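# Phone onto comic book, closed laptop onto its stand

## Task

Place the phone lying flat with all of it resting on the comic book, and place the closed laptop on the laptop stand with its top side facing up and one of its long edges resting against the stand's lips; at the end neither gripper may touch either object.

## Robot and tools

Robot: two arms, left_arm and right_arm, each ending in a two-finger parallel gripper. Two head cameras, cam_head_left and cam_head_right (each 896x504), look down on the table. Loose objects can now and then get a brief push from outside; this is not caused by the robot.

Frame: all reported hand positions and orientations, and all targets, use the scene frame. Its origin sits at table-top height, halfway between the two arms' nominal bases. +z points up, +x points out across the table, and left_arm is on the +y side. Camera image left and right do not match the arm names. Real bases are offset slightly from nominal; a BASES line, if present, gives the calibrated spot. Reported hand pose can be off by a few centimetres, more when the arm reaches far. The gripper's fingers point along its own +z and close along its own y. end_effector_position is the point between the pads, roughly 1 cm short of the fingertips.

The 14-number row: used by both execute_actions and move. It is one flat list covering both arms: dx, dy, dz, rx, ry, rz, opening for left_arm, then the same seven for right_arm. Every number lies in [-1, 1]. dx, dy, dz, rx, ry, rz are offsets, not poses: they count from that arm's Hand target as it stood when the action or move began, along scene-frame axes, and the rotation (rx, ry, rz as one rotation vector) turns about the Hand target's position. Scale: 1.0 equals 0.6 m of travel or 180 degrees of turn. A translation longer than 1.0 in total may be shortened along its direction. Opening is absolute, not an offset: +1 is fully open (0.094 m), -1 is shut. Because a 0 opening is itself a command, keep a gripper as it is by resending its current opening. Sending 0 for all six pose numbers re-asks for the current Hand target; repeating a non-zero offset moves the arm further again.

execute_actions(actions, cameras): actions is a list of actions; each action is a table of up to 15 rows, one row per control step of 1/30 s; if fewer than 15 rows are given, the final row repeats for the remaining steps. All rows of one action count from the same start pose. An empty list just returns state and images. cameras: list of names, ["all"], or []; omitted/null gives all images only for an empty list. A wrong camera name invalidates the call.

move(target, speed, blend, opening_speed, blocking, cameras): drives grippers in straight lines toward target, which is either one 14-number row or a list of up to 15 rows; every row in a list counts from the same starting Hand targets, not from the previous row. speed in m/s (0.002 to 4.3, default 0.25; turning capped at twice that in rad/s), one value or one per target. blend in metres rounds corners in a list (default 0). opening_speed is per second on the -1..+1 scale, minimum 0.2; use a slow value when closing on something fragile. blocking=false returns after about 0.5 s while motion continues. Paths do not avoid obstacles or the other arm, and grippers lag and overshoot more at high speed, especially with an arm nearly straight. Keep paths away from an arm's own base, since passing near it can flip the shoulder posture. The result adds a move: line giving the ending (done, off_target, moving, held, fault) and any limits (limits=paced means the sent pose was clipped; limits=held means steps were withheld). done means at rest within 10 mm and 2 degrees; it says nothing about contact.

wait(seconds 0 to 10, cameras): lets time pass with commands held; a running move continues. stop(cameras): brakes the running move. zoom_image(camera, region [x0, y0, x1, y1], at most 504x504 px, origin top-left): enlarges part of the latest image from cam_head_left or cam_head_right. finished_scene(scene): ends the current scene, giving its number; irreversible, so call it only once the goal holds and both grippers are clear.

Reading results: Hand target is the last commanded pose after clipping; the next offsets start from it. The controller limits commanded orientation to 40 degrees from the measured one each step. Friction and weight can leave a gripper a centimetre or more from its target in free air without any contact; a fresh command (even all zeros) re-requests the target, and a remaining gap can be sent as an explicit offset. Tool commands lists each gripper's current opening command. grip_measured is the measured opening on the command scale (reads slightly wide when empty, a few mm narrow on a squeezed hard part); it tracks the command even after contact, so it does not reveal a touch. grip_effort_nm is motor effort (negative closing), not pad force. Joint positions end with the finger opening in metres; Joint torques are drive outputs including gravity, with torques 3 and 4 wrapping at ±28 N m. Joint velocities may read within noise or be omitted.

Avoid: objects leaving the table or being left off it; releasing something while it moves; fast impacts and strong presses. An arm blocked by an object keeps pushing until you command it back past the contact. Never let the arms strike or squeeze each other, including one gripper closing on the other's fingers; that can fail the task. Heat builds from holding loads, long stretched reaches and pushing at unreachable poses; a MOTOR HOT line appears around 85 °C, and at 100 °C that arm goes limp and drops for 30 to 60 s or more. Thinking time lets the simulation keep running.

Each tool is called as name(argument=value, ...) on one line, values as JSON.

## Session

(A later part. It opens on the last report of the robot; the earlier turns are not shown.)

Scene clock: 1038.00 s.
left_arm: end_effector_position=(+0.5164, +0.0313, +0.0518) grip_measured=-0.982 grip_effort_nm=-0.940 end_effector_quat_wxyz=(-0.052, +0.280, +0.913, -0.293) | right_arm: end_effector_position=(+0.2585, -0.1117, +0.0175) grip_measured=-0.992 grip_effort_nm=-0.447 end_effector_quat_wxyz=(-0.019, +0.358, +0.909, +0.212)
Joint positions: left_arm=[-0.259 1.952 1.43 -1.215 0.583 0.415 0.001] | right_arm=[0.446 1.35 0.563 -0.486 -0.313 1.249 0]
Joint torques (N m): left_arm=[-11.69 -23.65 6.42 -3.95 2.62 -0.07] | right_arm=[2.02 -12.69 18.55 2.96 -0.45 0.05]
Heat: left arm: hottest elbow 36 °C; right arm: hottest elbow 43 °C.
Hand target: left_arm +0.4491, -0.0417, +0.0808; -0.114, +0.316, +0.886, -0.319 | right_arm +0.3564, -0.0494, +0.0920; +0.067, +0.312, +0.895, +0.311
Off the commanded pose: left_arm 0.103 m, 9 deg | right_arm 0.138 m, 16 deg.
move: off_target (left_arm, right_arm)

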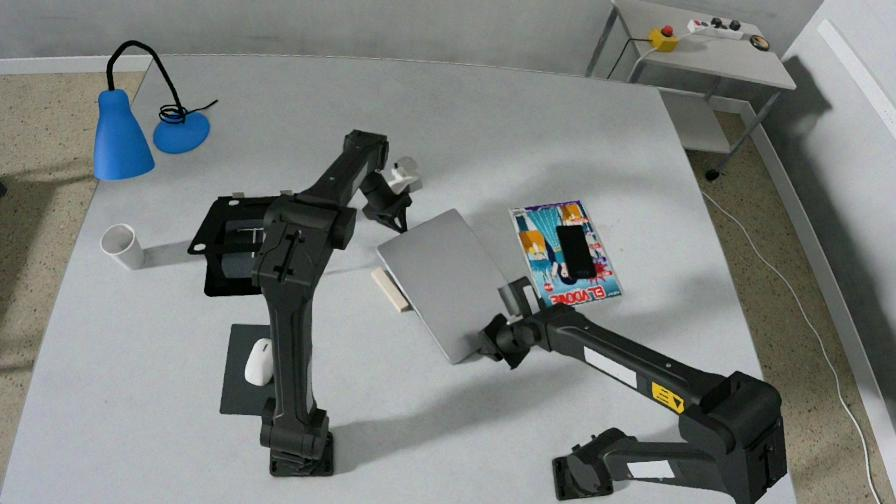

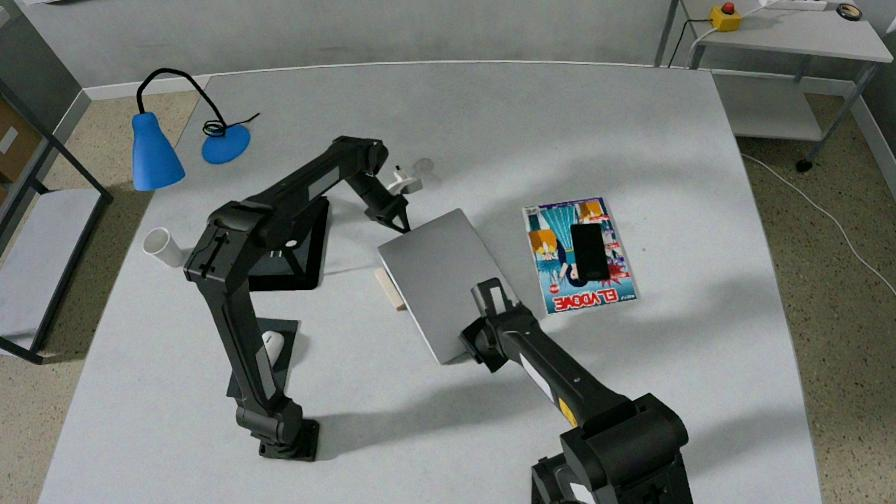

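move(target=[[-0.1,0.08,0,0,0,0,-1,-0.05,0.045,0.0,0,0,0,-1]], speed=0.05, cameras=["all"])

zoom_image(camera="cam_head_left", region=[340, 180, 560, 400])

Scene clock: 1042.23 s.
left_arm: end_effector_position=(+0.4680, +0.0599, +0.0845) grip_measured=-0.982 grip_effort_nm=-0.945 end_effector_quat_wxyz=(-0.033, +0.291, +0.913, -0.283) | right_arm: end_effector_position=(+0.2373, -0.1014, +0.0199) grip_measured=-0.992 grip_effort_nm=-0.442 end_effector_quat_wxyz=(-0.019, +0.369, +0.912, +0.178)
Joint positions: left_arm=[-0.229 1.77 1.26 -1.205 0.562 0.459 0.001] | right_arm=[0.537 1.32 0.563 -0.546 -0.242 1.343 0]
Joint torques (N m): left_arm=[-10.52 -18.49 1.72 -3.06 2.89 0] | right_arm=[3.02 -13.39 16.21 5.18 -0.89 -0.04]
Motor temperatures (°C): left_arm=[23 29 35 24 37 23 30] | right_arm=[26 33 46 25 24 23 26]
Heat: left arm: hottest wrist yaw 37 °C; right arm: hottest elbow 46 °C.
Hand target: left_arm +0.3892, +0.0063, +0.0807; -0.114, +0.316, +0.886, -0.319 | right_arm +0.3264, -0.0225, +0.0919; +0.067, +0.312, +0.895, +0.311
Off the commanded pose: left_arm 0.095 m, 11 deg | right_arm 0.139 m, 19 deg.
move: off_target (left_arm, right_arm)

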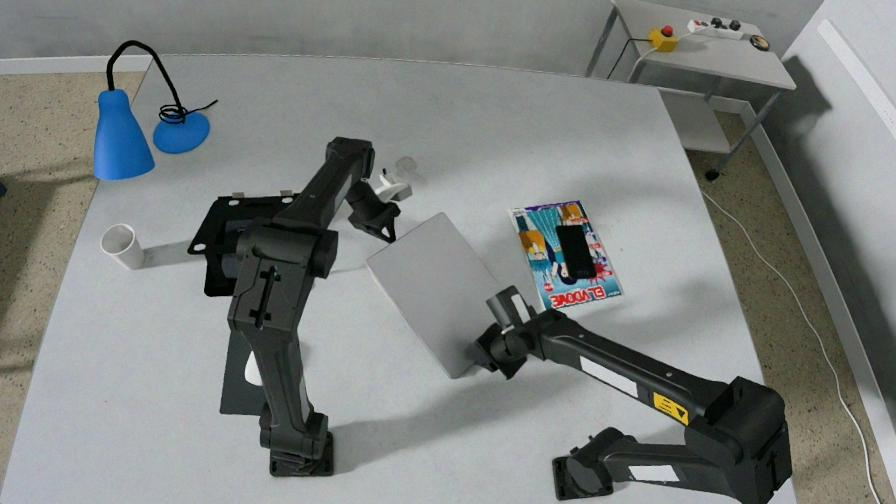

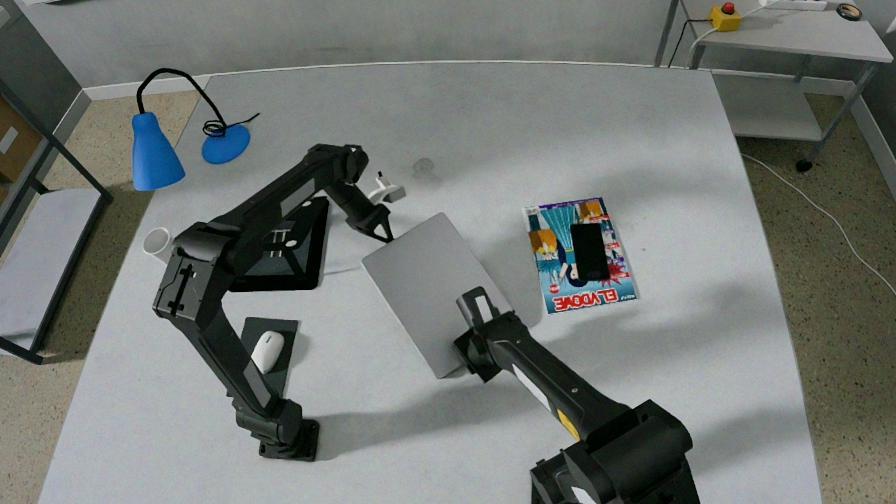

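Scaled by 2.291.

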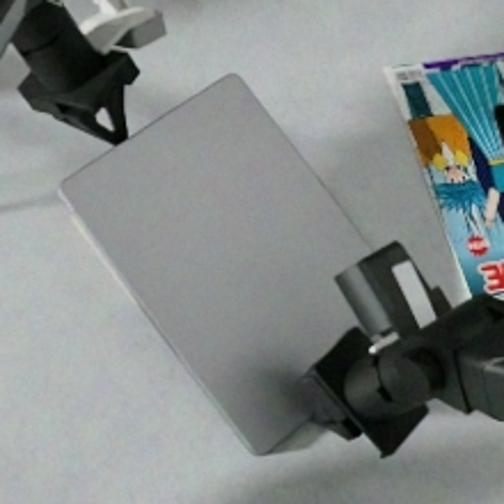

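move(target=[[-0.05,0.04,-0.02,0,0,0,-1,-0.02,0.02,0.0,0,0,0,-1]], speed=0.05, cameras=["all"])

zoom_image(camera="cam_head_left", region=[340, 180, 560, 400])

zoom_image(camera="cam_head_right", region=[340, 180, 560, 400])

Scene clock: 1047.60 s.
left_arm: end_effector_position=(+0.4393, +0.0828, +0.0730) grip_measured=-0.982 grip_effort_nm=-0.950 end_effector_quat_wxyz=(-0.032, +0.294, +0.914, -0.277) | right_arm: end_effector_position=(+0.2231, -0.0959, +0.0203) grip_measured=-0.992 grip_effort_nm=-0.437 end_effector_quat_wxyz=(-0.019, +0.365, +0.916, +0.167)
Joint positions: left_arm=[-0.196 1.712 1.146 -1.165 0.544 0.498 0.001] | right_arm=[0.586 1.3 0.553 -0.564 -0.219 1.379 0]
Joint torques (N m): left_arm=[-10.7 -17.96 0.99 -3.23 3.09 -0.01] | right_arm=[2.9 -13.27 16.29 5.75 -0.82 0.03]
Heat: left arm: hottest wrist yaw 40 °C; right arm: hottest elbow 48 °C.
Hand target: left_arm +0.3591, +0.0303, +0.0688; -0.114, +0.316, +0.886, -0.319 | right_arm +0.3145, -0.0104, +0.0921; +0.067, +0.312, +0.895, +0.312
Off the commanded pose: left_arm 0.096 m, 11 deg | right_arm 0.144 m, 20 deg.
move: off_target (left_arm, right_arm)

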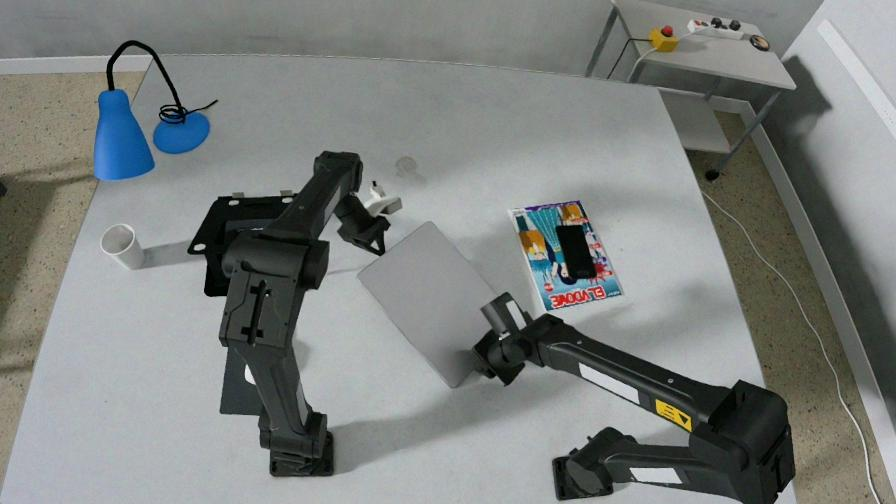

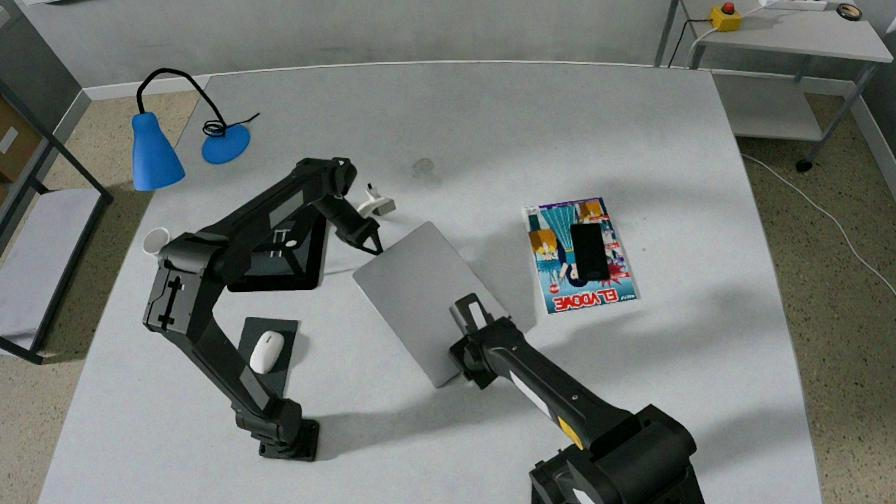

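Scaled by 2.291.

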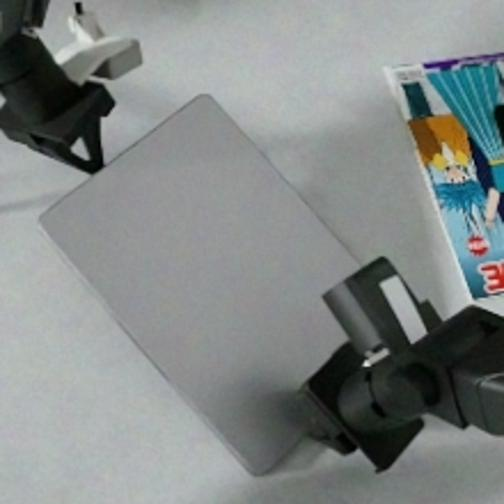

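Scaled by 2.291.

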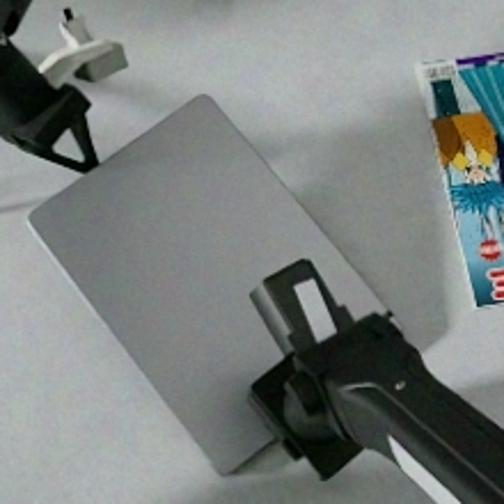

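move(target=[[0.0,0.0,-0.1,0,0,0,-1,0,0,-0.06,0,0,0,-1]], speed=0.05, cameras=["all"])

zoom_image(camera="cam_head_left", region=[340, 180, 560, 400])

Scene clock: 1051.80 s.
left_arm: end_effector_position=(+0.4411, +0.0855, +0.0379) grip_measured=-0.982 grip_effort_nm=-0.940 end_effector_quat_wxyz=(-0.012, +0.301, +0.913, -0.274) | right_arm: end_effector_position=(+0.2185, -0.0943, +0.0196) grip_measured=-0.992 grip_effort_nm=-0.442 end_effector_quat_wxyz=(-0.019, +0.360, +0.916, +0.177)
Joint positions: left_arm=[-0.19 1.748 1.089 -1.034 0.544 0.509 0.001] | right_arm=[0.593 1.287 0.533 -0.54 -0.228 1.379 0]
Joint torques (N m): left_arm=[-10.52 -13.22 0.5 -2.45 2.96 -0.06] | right_arm=[2.14 -7.77 14.6 7.92 -0.46 0.01]
Motor temperatures (°C): left_arm=[23 29 35 24 42 23 30] | right_arm=[26 34 50 26 25 23 26]
Heat: left arm: hottest wrist yaw 42 °C; right arm: hottest elbow 50 °C.
Hand target: left_arm +0.3591, +0.0303, +0.0087; -0.114, +0.316, +0.886, -0.319 | right_arm +0.3145, -0.0104, +0.0562; +0.067, +0.312, +0.895, +0.311
Off the commanded pose: left_arm 0.103 m, 13 deg | right_arm 0.133 m, 19 deg.
move: off_target (left_arm, right_arm)

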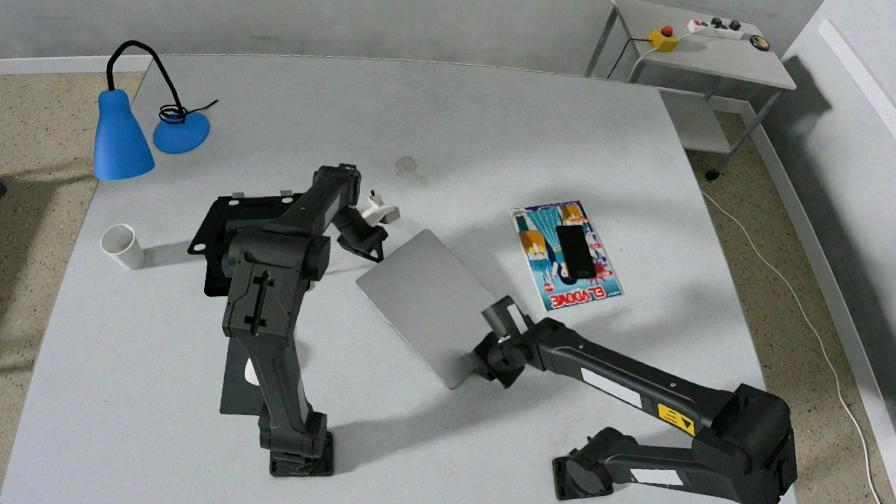

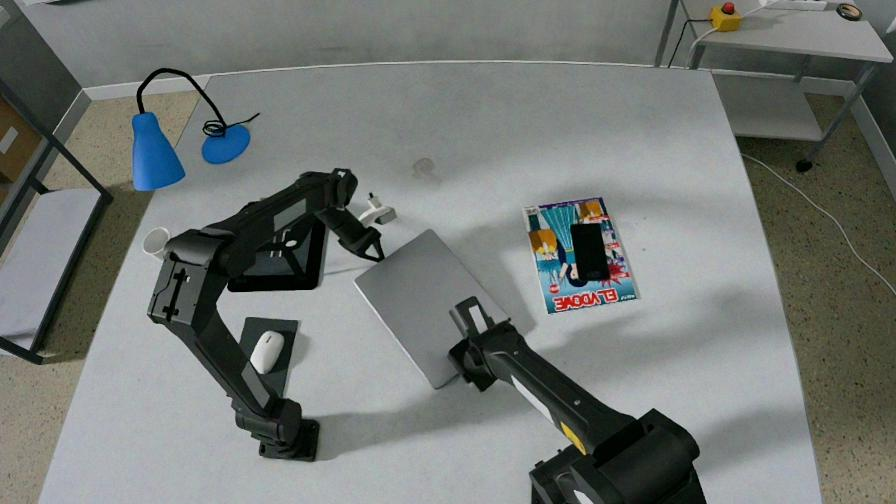

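Scaled by 2.291.

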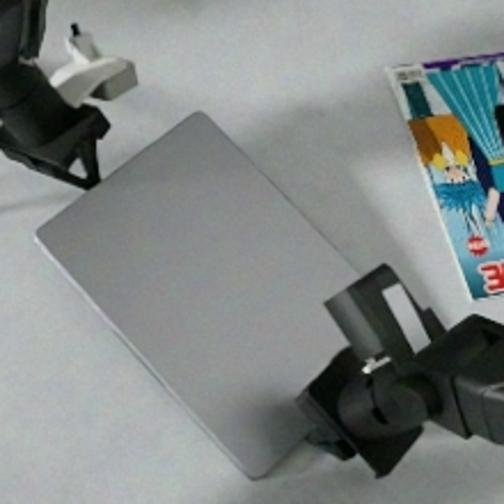

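Release gently: ease pressure outward.

move(target=[[0.03,0.0,-0.02,0,0,0,-1,-0.05,-0.05,-0.07,0,0,0,-1],[0.14,0.13,-0.02,0,0,0,-1,-0.17,-0.15,-0.07,0,0,0,-1],[0.2,0.2,0.05,0,0,0,-1,-0.22,-0.22,0.0,0,0,0,-1]], speed=0.06, cameras=["all"])

zoom_image(camera="cam_head_left", region=[340, 180, 560, 400])

zoom_image(camera="cam_head_right", region=[340, 180, 560, 400])

Scene clock: 1060.03 s.
left_arm: end_effector_position=(+0.4596, +0.1448, +0.0308) grip_measured=-0.982 grip_effort_nm=-0.926 end_effector_quat_wxyz=(-0.129, +0.313, +0.884, -0.322) | right_arm: end_effector_position=(+0.1857, -0.1371, +0.0594) grip_measured=-0.992 grip_effort_nm=-0.447 end_effector_quat_wxyz=(+0.067, +0.309, +0.895, +0.315)
Joint positions: left_arm=[-0.055 1.97 1.333 -1.437 0.524 0.792 0.001] | right_arm=[0.473 0.815 0.279 -0.455 -0.324 1.241 0]
Joint torques (N m): left_arm=[0.21 -18.67 12.38 -1.05 0.21 0.09] | right_arm=[-0.38 -3.66 7.12 0.54 -0.16 0.01]
Heat: left arm: hottest wrist yaw 41 °C; right arm: hottest elbow 49 °C.
Hand target: left_arm +0.4791, +0.1502, +0.0388; -0.114, +0.316, +0.886, -0.319 | right_arm +0.1824, -0.1425, +0.0560; +0.067, +0.312, +0.895, +0.311
Off the commanded pose: left_arm 0.022 m, 2 deg | right_arm 0.007 m, 1 deg.
move: off_target (left_arm)

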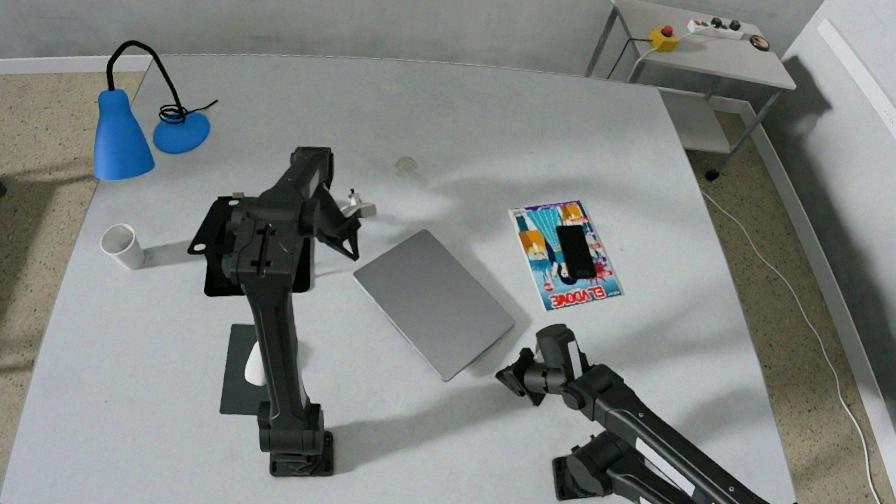

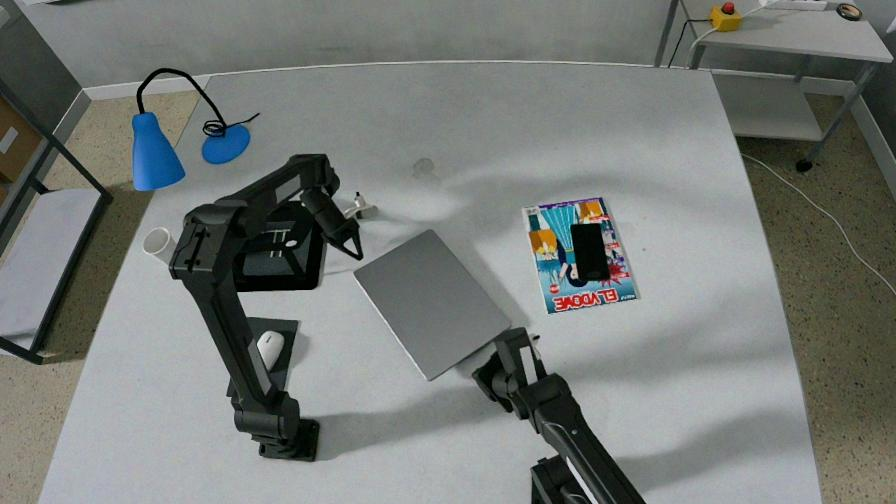

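Scaled by 2.291.

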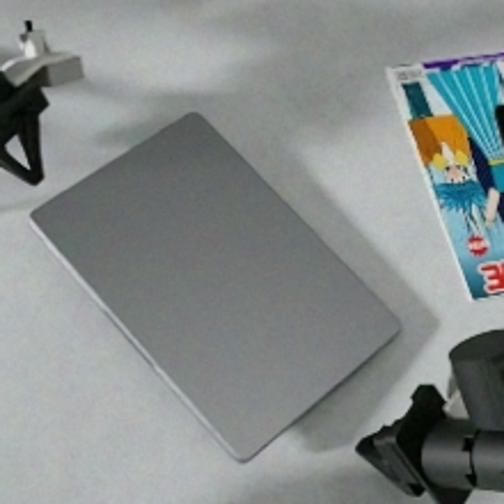

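Scaled by 2.291.

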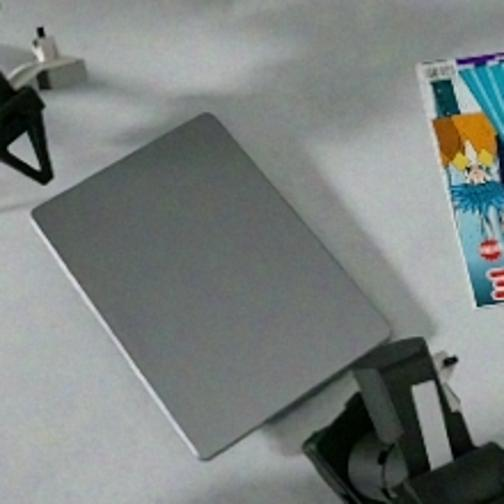

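move(target=[[0,0.05,0.25,0,0,0,-1,-0.05,-0.15,0.15,0,0,0,-1],[-0.23,-0.08,0.3,0.021,-0.666,-0.352,0.2,-0.05,-0.25,0.15,0,0,0,-1]], speed=0.25, cameras=["all"])

Scene clock: 1091.93 s.
left_arm: end_effector_position=(+0.3424, +0.1028, +0.2179) grip_measured=+0.197 grip_effort_nm=0.129 end_effector_quat_wxyz=(+0.532, +0.762, +0.308, +0.203) | right_arm: end_effector_position=(+0.1382, -0.2822, +0.1231) grip_measured=-0.992 grip_effort_nm=-0.452 end_effector_quat_wxyz=(+0.045, +0.316, +0.894, +0.314)
Joint positions: left_arm=[-0.135 0.686 0.389 -0.165 0.661 1.847 0.056] | right_arm=[-0.498 0.655 0.442 -1.367 -0.645 0.183 0]
Joint torques (N m): left_arm=[-1.55 -3.02 10.45 2.26 0.35 0.04] | right_arm=[-0.32 0.21 12.68 -0.2 -0.4 0.05]
Motor temperatures (°C): left_arm=[23 28 35 24 33 23 30] | right_arm=[26 33 46 25 24 23 26]
Heat: left arm: hottest elbow 35 °C; right arm: hottest elbow 46 °C.
Hand target: left_arm +0.3411, +0.1022, +0.2188; +0.536, +0.761, +0.299, +0.211 | right_arm +0.1525, -0.2924, +0.1461; +0.067, +0.312, +0.895, +0.311
Off the commanded pose: left_arm 0.002 m, 1 deg | right_arm 0.029 m, 3 deg.
move: off_target (right_arm)

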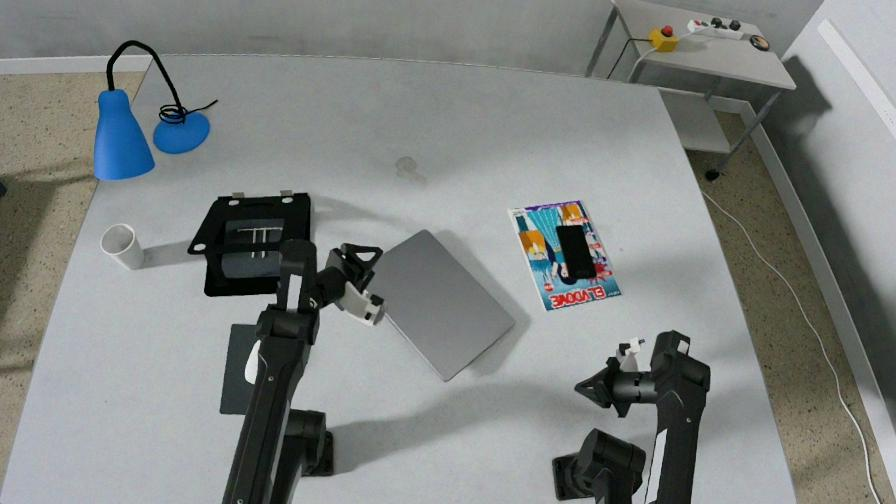

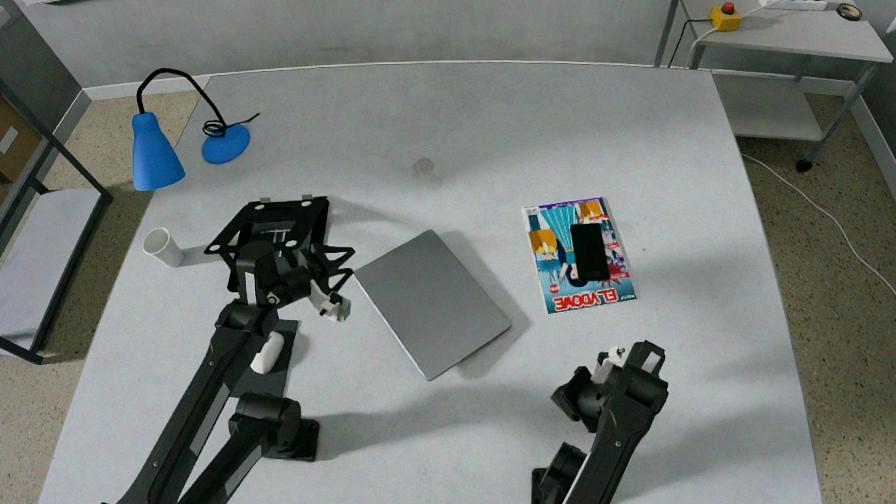

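move(target=[[-0.18,0.012,-0.18,0,0,0,0.1,0,0,0,0,0,0,-1],[-0.18,0.012,-0.28,0,0,0,0.1,0,0,0,0,0,0,-1]], speed=0.15, cameras=["all"])

zoom_image(camera="cam_head_left", region=[300, 220, 520, 420])

zoom_image(camera="cam_head_right", region=[280, 220, 500, 420])

Scene clock: 1102.10 s.
left_arm: end_effector_position=(+0.2592, +0.1077, +0.1226) grip_measured=+0.102 grip_effort_nm=-0.081 end_effector_quat_wxyz=(+0.534, +0.761, +0.299, +0.214) | right_arm: end_effector_position=(+0.1382, -0.2823, +0.1231) grip_measured=-0.992 grip_effort_nm=-0.447 end_effector_quat_wxyz=(+0.045, +0.316, +0.894, +0.314)
Joint positions: left_arm=[-0.171 0.318 0.048 -0.161 0.626 1.842 0.052] | right_arm=[-0.498 0.655 0.442 -1.367 -0.645 0.183 0]
Joint torques (N m): left_arm=[-1.32 1.44 13.37 1.62 0.17 0] | right_arm=[-0.38 0.26 12.71 -0.16 -0.39 0.05]
Heat: left arm: hottest elbow 36 °C; right arm: hottest elbow 48 °C.
Hand target: left_arm +0.2639, +0.1080, +0.1313; +0.536, +0.759, +0.297, +0.219 (not the last commanded pose) | right_arm +0.1525, -0.2925, +0.1461; +0.067, +0.312, +0.895, +0.311
Off the commanded pose: left_arm 0.076 m, 0 deg | right_arm 0.029 m, 3 deg.
move: held (left_arm; a check stopped the path), off_target (right_arm); path passed 1 of 2 targets; limits=held
pose unreachable (left arm): on one or more control steps of this call, first in action 0 (counted from 0), this arm could not follow its commanded pose, so it was not sent that pose on those steps. It may still have moved: this result reports where it is.
cause: moving toward the commanded pose would bring two parts of the arm too close to each other (its shoulder (the part past joint 1) and its forearm (the part past joint 3), with joints 2 (shoulder) and 3 (elbow) between them).

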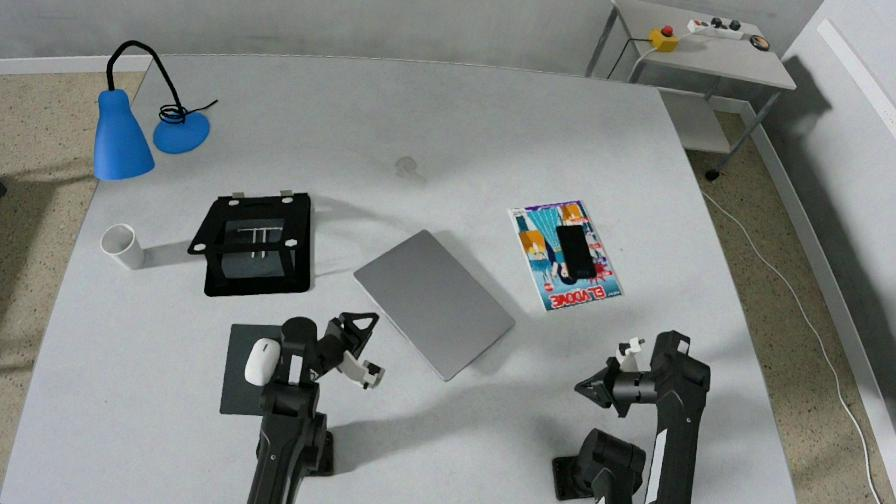

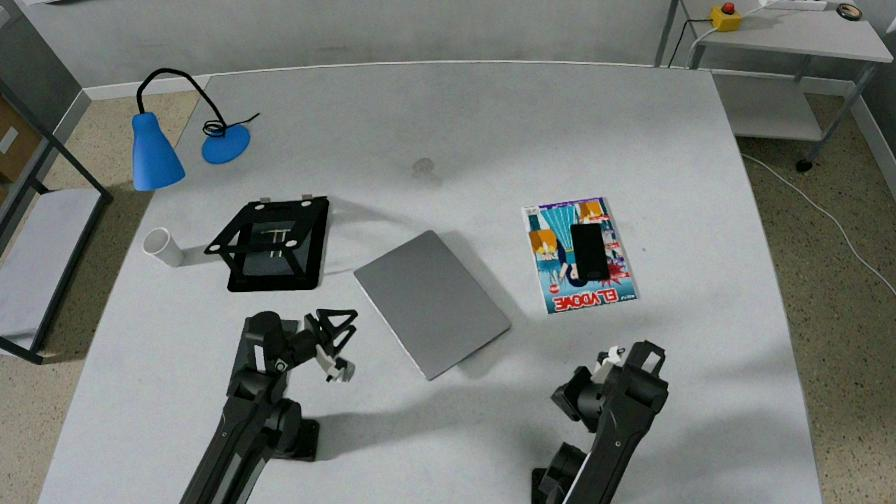

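Scaled by 2.291.

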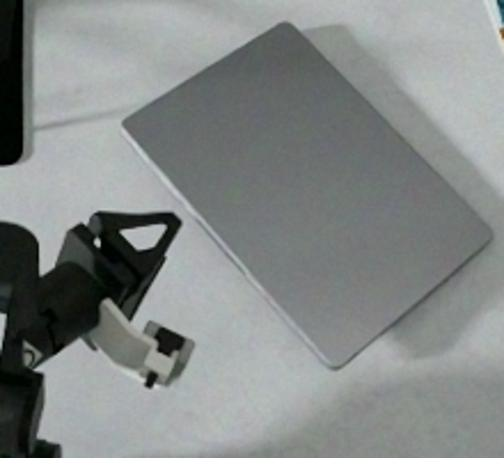

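Scaled by 2.291.

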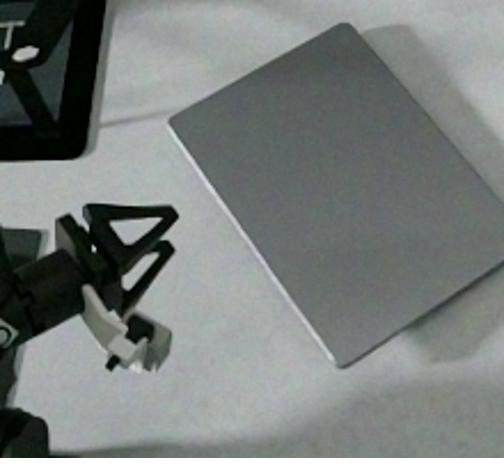

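move(target=[[0.003,-0.055,0.05,0.073,0.068,0,0.1,0,0,0,0,0,0,-1],[0.003,-0.055,-0.1,0.073,0.068,0,0.1,0,0,0,0,0,0,-1]], speed=0.15, cameras=["all"])

zoom_image(camera="cam_head_left", region=[300, 220, 520, 420])

zoom_image(camera="cam_head_right", region=[280, 220, 500, 420])

Scene clock: 1121.67 s.
left_arm: end_effector_position=(+0.2673, +0.0785, +0.0733) grip_measured=+0.102 grip_effort_nm=-0.085 end_effector_quat_wxyz=(+0.408, +0.835, +0.328, +0.171) | right_arm: end_effector_position=(+0.1382, -0.2823, +0.1231) grip_measured=-0.992 grip_effort_nm=-0.447 end_effector_quat_wxyz=(+0.045, +0.316, +0.894, +0.314)
Joint positions: left_arm=[-0.466 0.69 0.142 -0.139 0.284 1.82 0.052] | right_arm=[-0.498 0.655 0.442 -1.367 -0.645 0.183 0]
Joint torques (N m): left_arm=[-2.73 -0.97 9.7 2.1 0.04 -0.12] | right_arm=[-0.32 0.26 12.68 -0.17 -0.39 0.05]
Heat: left arm: hottest elbow 36 °C; right arm: hottest elbow 50 °C.
Hand target: left_arm +0.2655, +0.0750, +0.0710; +0.411, +0.835, +0.326, +0.169 | right_arm +0.1525, -0.2925, +0.1461; +0.067, +0.312, +0.895, +0.311
Off the commanded pose: left_arm 0.004 m, 1 deg | right_arm 0.029 m, 3 deg.
move: off_target (right_arm)

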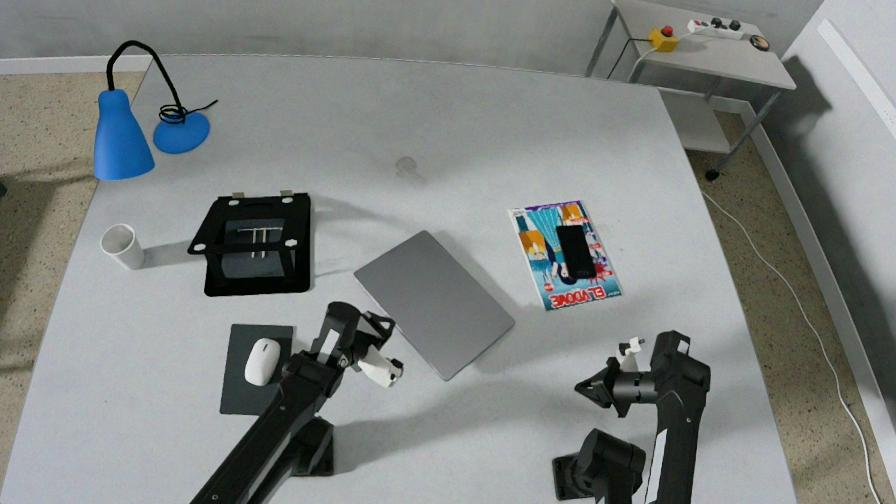

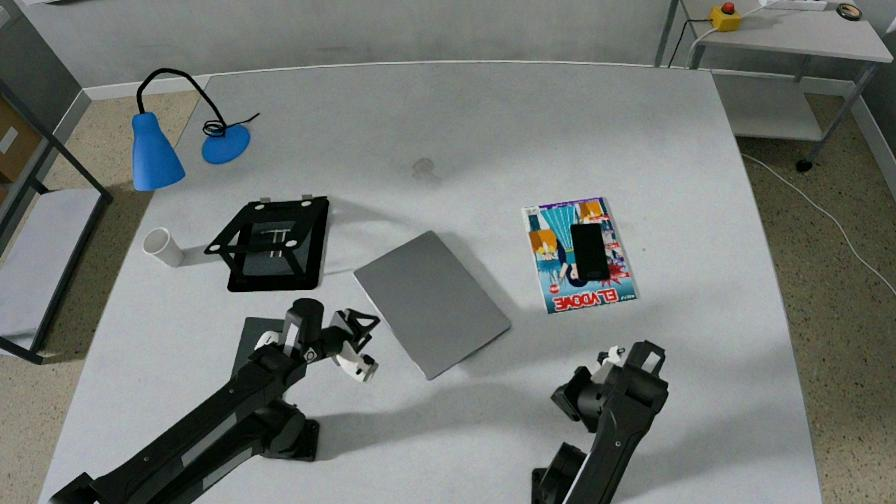

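Scaled by 2.291.

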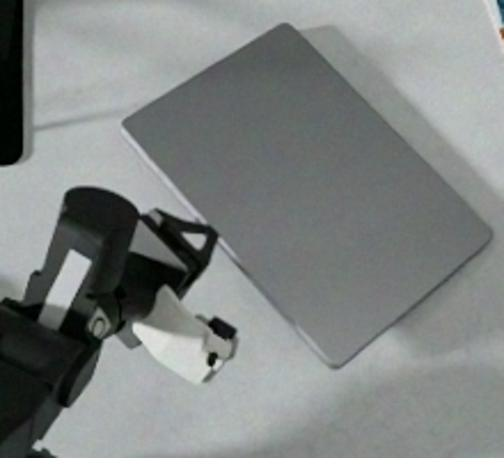

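Scaled by 2.291.

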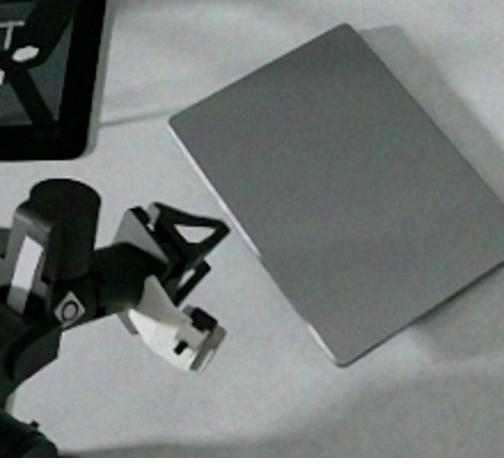

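move(target=[[0,0,-0.055,0,0,0,0.1,0,0,0,0,0,0,-1]], speed=0.06, cameras=["all"])

zoom_image(camera="cam_head_left", region=[300, 220, 520, 420])

zoom_image(camera="cam_head_right", region=[280, 220, 500, 420])

Scene clock: 1126.13 s.
left_arm: end_effector_position=(+0.2697, +0.0774, +0.0418) grip_measured=+0.102 grip_effort_nm=-0.081 end_effector_quat_wxyz=(+0.409, +0.834, +0.328, +0.173) | right_arm: end_effector_position=(+0.1382, -0.2823, +0.1231) grip_measured=-0.992 grip_effort_nm=-0.452 end_effector_quat_wxyz=(+0.045, +0.316, +0.894, +0.314)
Joint positions: left_arm=[-0.466 0.887 0.086 0.118 0.284 1.82 0.052] | right_arm=[-0.498 0.655 0.442 -1.367 -0.645 0.183 0]
Joint torques (N m): left_arm=[-2.02 -1.44 7.69 2.26 0.03 -0.12] | right_arm=[-0.26 0.26 12.68 -0.18 -0.39 0.05]
Motor temperatures (°C): left_arm=[23 27 36 24 31 23 29] | right_arm=[26 33 51 25 24 23 26]
Heat: left arm: hottest elbow 36 °C; right arm: hottest elbow 51 °C.
Hand target: left_arm +0.2656, +0.0750, +0.0382; +0.411, +0.835, +0.326, +0.169 | right_arm +0.1525, -0.2925, +0.1461; +0.067, +0.312, +0.895, +0.311
Off the commanded pose: left_arm 0.006 m, 1 deg | right_arm 0.029 m, 3 deg.
move: off_target (right_arm)

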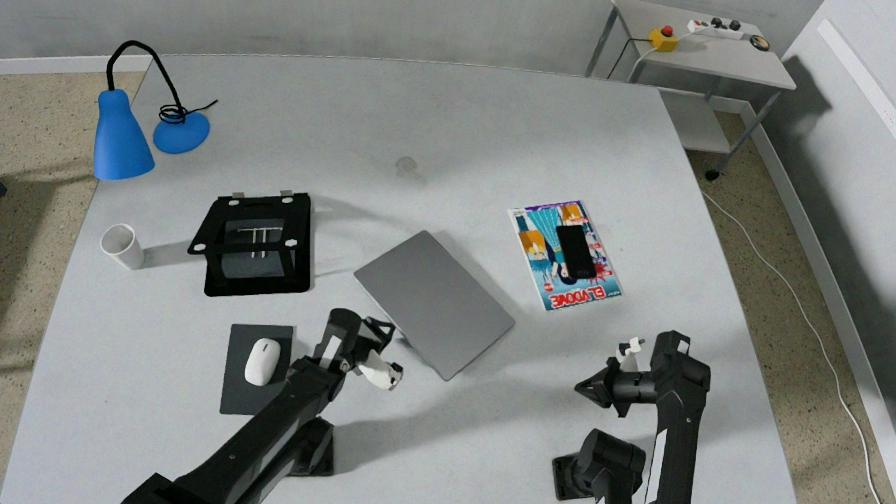

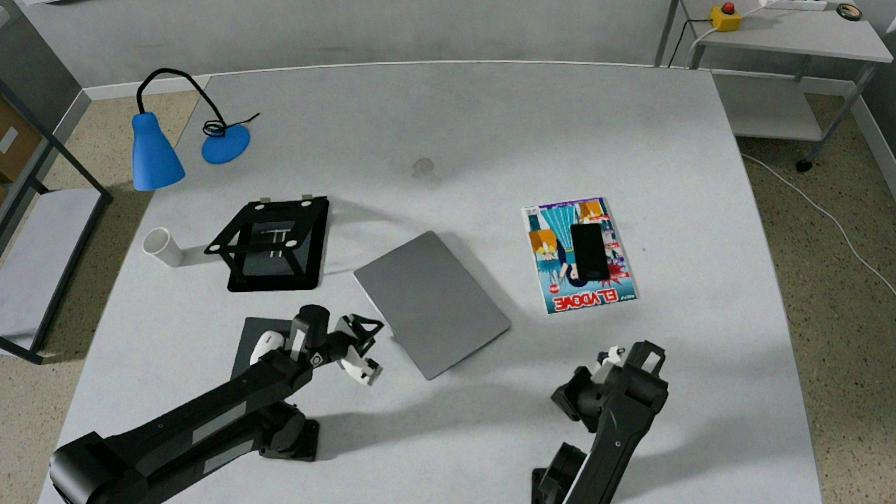

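Scaled by 2.291.

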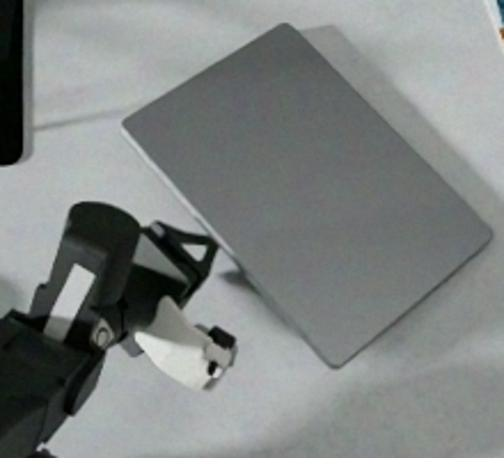

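Scaled by 2.291.

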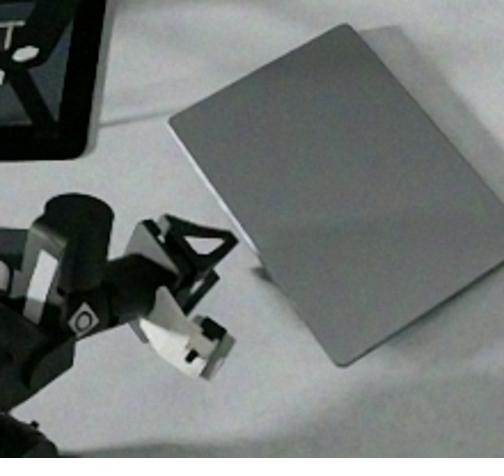

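move(target=[[0,0,-0.028,0,0,0,0.1,0,0,0,0,0,0,-1]], speed=0.04, cameras=["all"])

zoom_image(camera="cam_head_left", region=[340, 250, 460, 400])

zoom_image(camera="cam_head_right", region=[320, 250, 440, 400])

Scene clock: 1129.53 s.
left_arm: end_effector_position=(+0.2744, +0.0751, +0.0305) grip_measured=+0.102 grip_effort_nm=-0.066 end_effector_quat_wxyz=(+0.416, +0.830, +0.325, +0.179) | right_arm: end_effector_position=(+0.1382, -0.2823, +0.1231) grip_measured=-0.992 grip_effort_nm=-0.447 end_effector_quat_wxyz=(+0.045, +0.316, +0.894, +0.314)
Joint positions: left_arm=[-0.467 1.021 0.069 0.29 0.283 1.819 0.052] | right_arm=[-0.498 0.655 0.442 -1.367 -0.645 0.183 0]
Joint torques (N m): left_arm=[-2.73 -1.2 6.26 2.19 0.05 -0.08] | right_arm=[-0.32 0.26 12.71 -0.2 -0.39 0.05]
Heat: left arm: hottest elbow 36 °C; right arm: hottest elbow 51 °C.
Hand target: left_arm +0.2656, +0.0750, +0.0214; +0.411, +0.835, +0.326, +0.169 | right_arm +0.1525, -0.2925, +0.1461; +0.067, +0.312, +0.895, +0.311
Off the commanded pose: left_arm 0.013 m, 1 deg | right_arm 0.029 m, 3 deg.
move: off_target (left_arm, right_arm)

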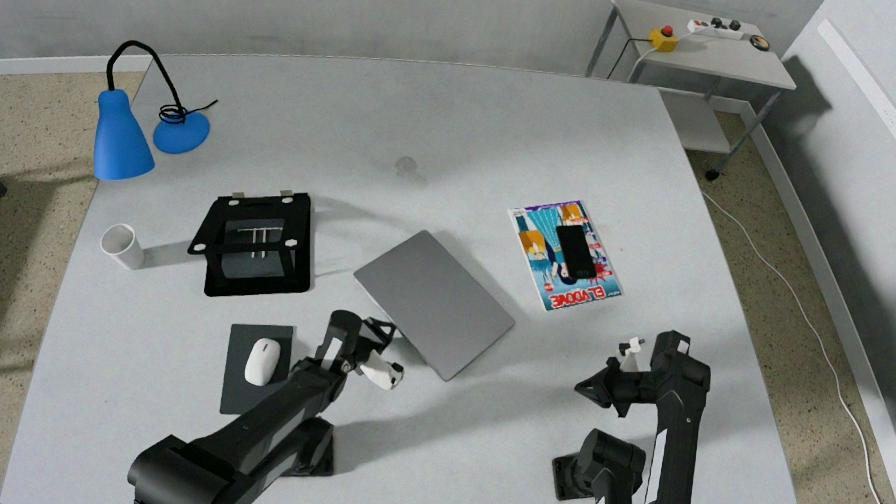

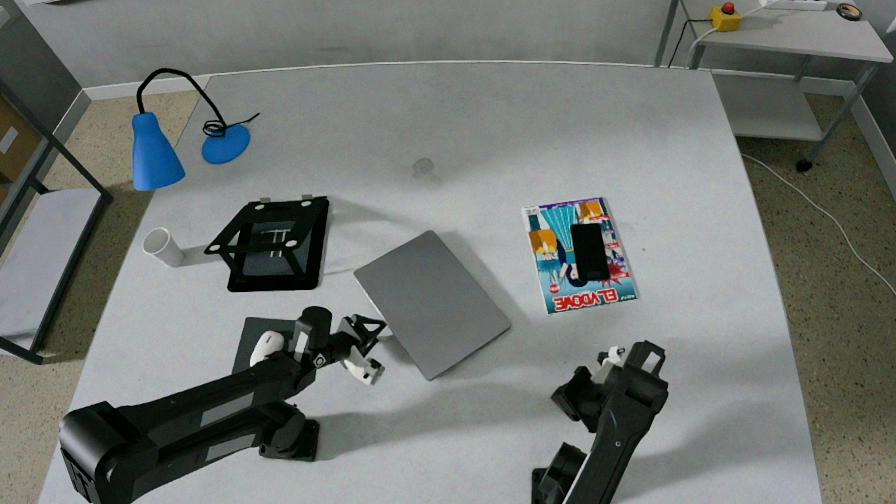

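Scaled by 3.360.

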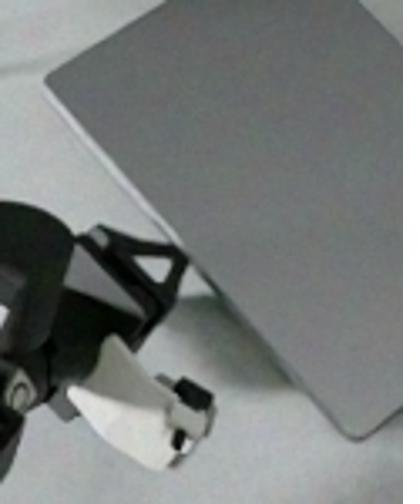

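Scaled by 3.360.

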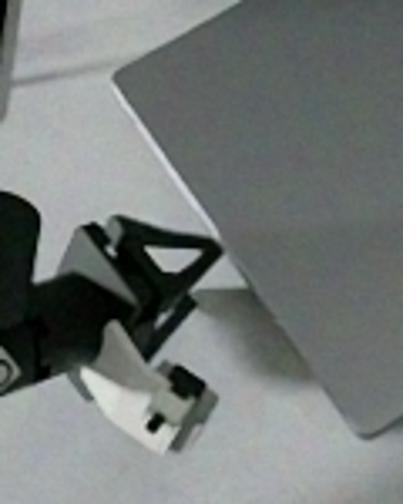

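move(target=[[0.062,-0.065,0.012,0,0,0,0.1,0,0,0,0,0,0,-1]], speed=0.04, cameras=["all"])

zoom_image(camera="cam_head_left", region=[340, 220, 520, 400])

zoom_image(camera="cam_head_right", region=[320, 220, 500, 400])

Scene clock: 1135.33 s.
left_arm: end_effector_position=(+0.2980, +0.0443, +0.0299) grip_measured=+0.101 grip_effort_nm=-0.027 end_effector_quat_wxyz=(+0.413, +0.832, +0.327, +0.175) | right_arm: end_effector_position=(+0.1382, -0.2823, +0.1231) grip_measured=-0.992 grip_effort_nm=-0.447 end_effector_quat_wxyz=(+0.045, +0.316, +0.894, +0.314)
Joint positions: left_arm=[-0.555 1.197 0.154 0.385 0.215 1.76 0.052] | right_arm=[-0.498 0.655 0.442 -1.367 -0.645 0.183 0]
Joint torques (N m): left_arm=[-2.73 -3.14 9.26 1.47 -0.08 -0.15] | right_arm=[-0.21 0.26 12.71 -0.16 -0.4 0.05]
Heat: left arm: hottest elbow 36 °C; right arm: hottest elbow 51 °C.
Hand target: left_arm +0.3028, +0.0360, +0.0285; +0.411, +0.835, +0.326, +0.169 | right_arm +0.1525, -0.2925, +0.1461; +0.067, +0.312, +0.895, +0.311
Off the commanded pose: left_arm 0.010 m, 1 deg | right_arm 0.029 m, 3 deg.
move: off_target (right_arm)

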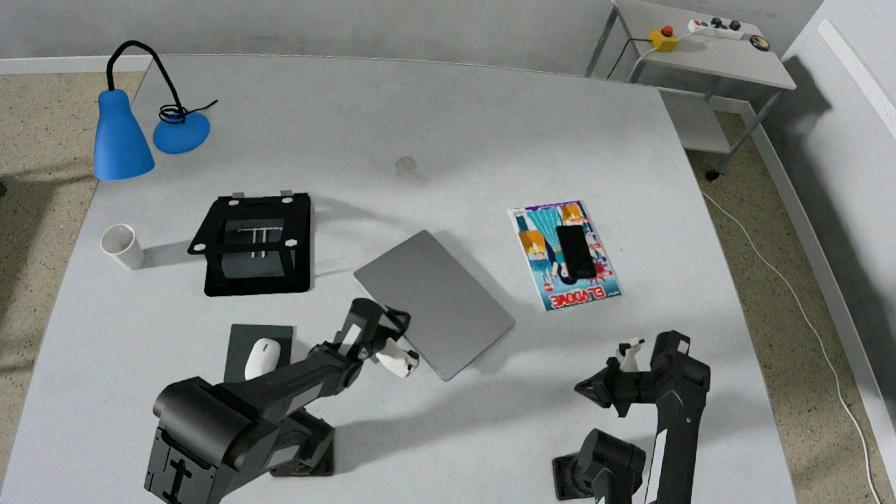

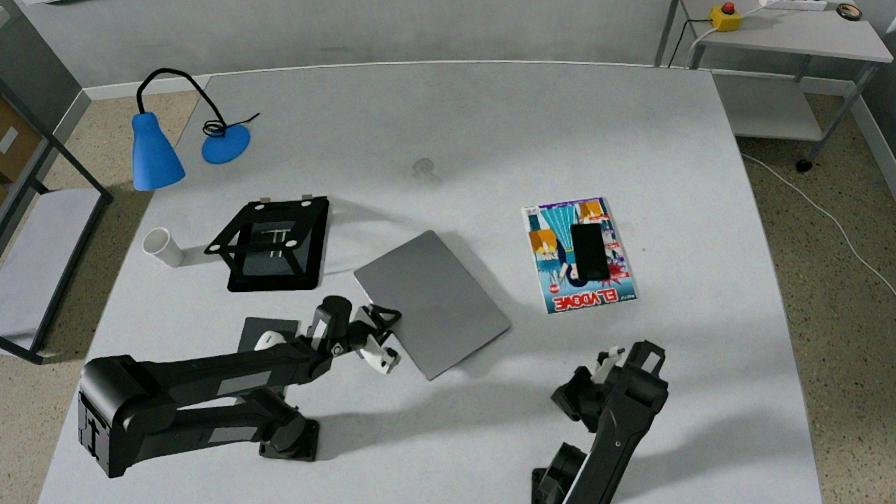

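Scaled by 2.800.

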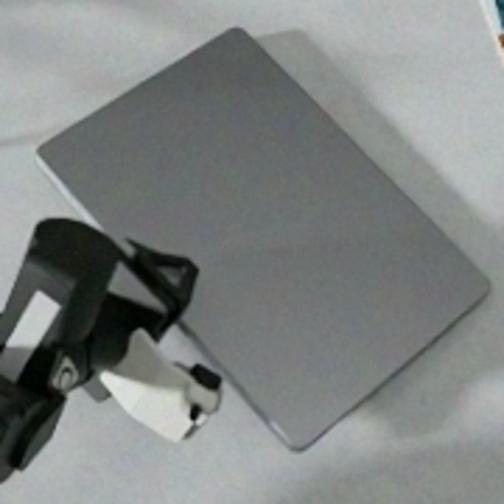

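Scaled by 2.800.

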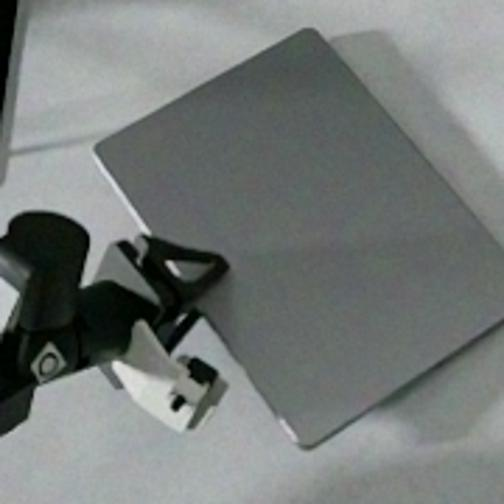

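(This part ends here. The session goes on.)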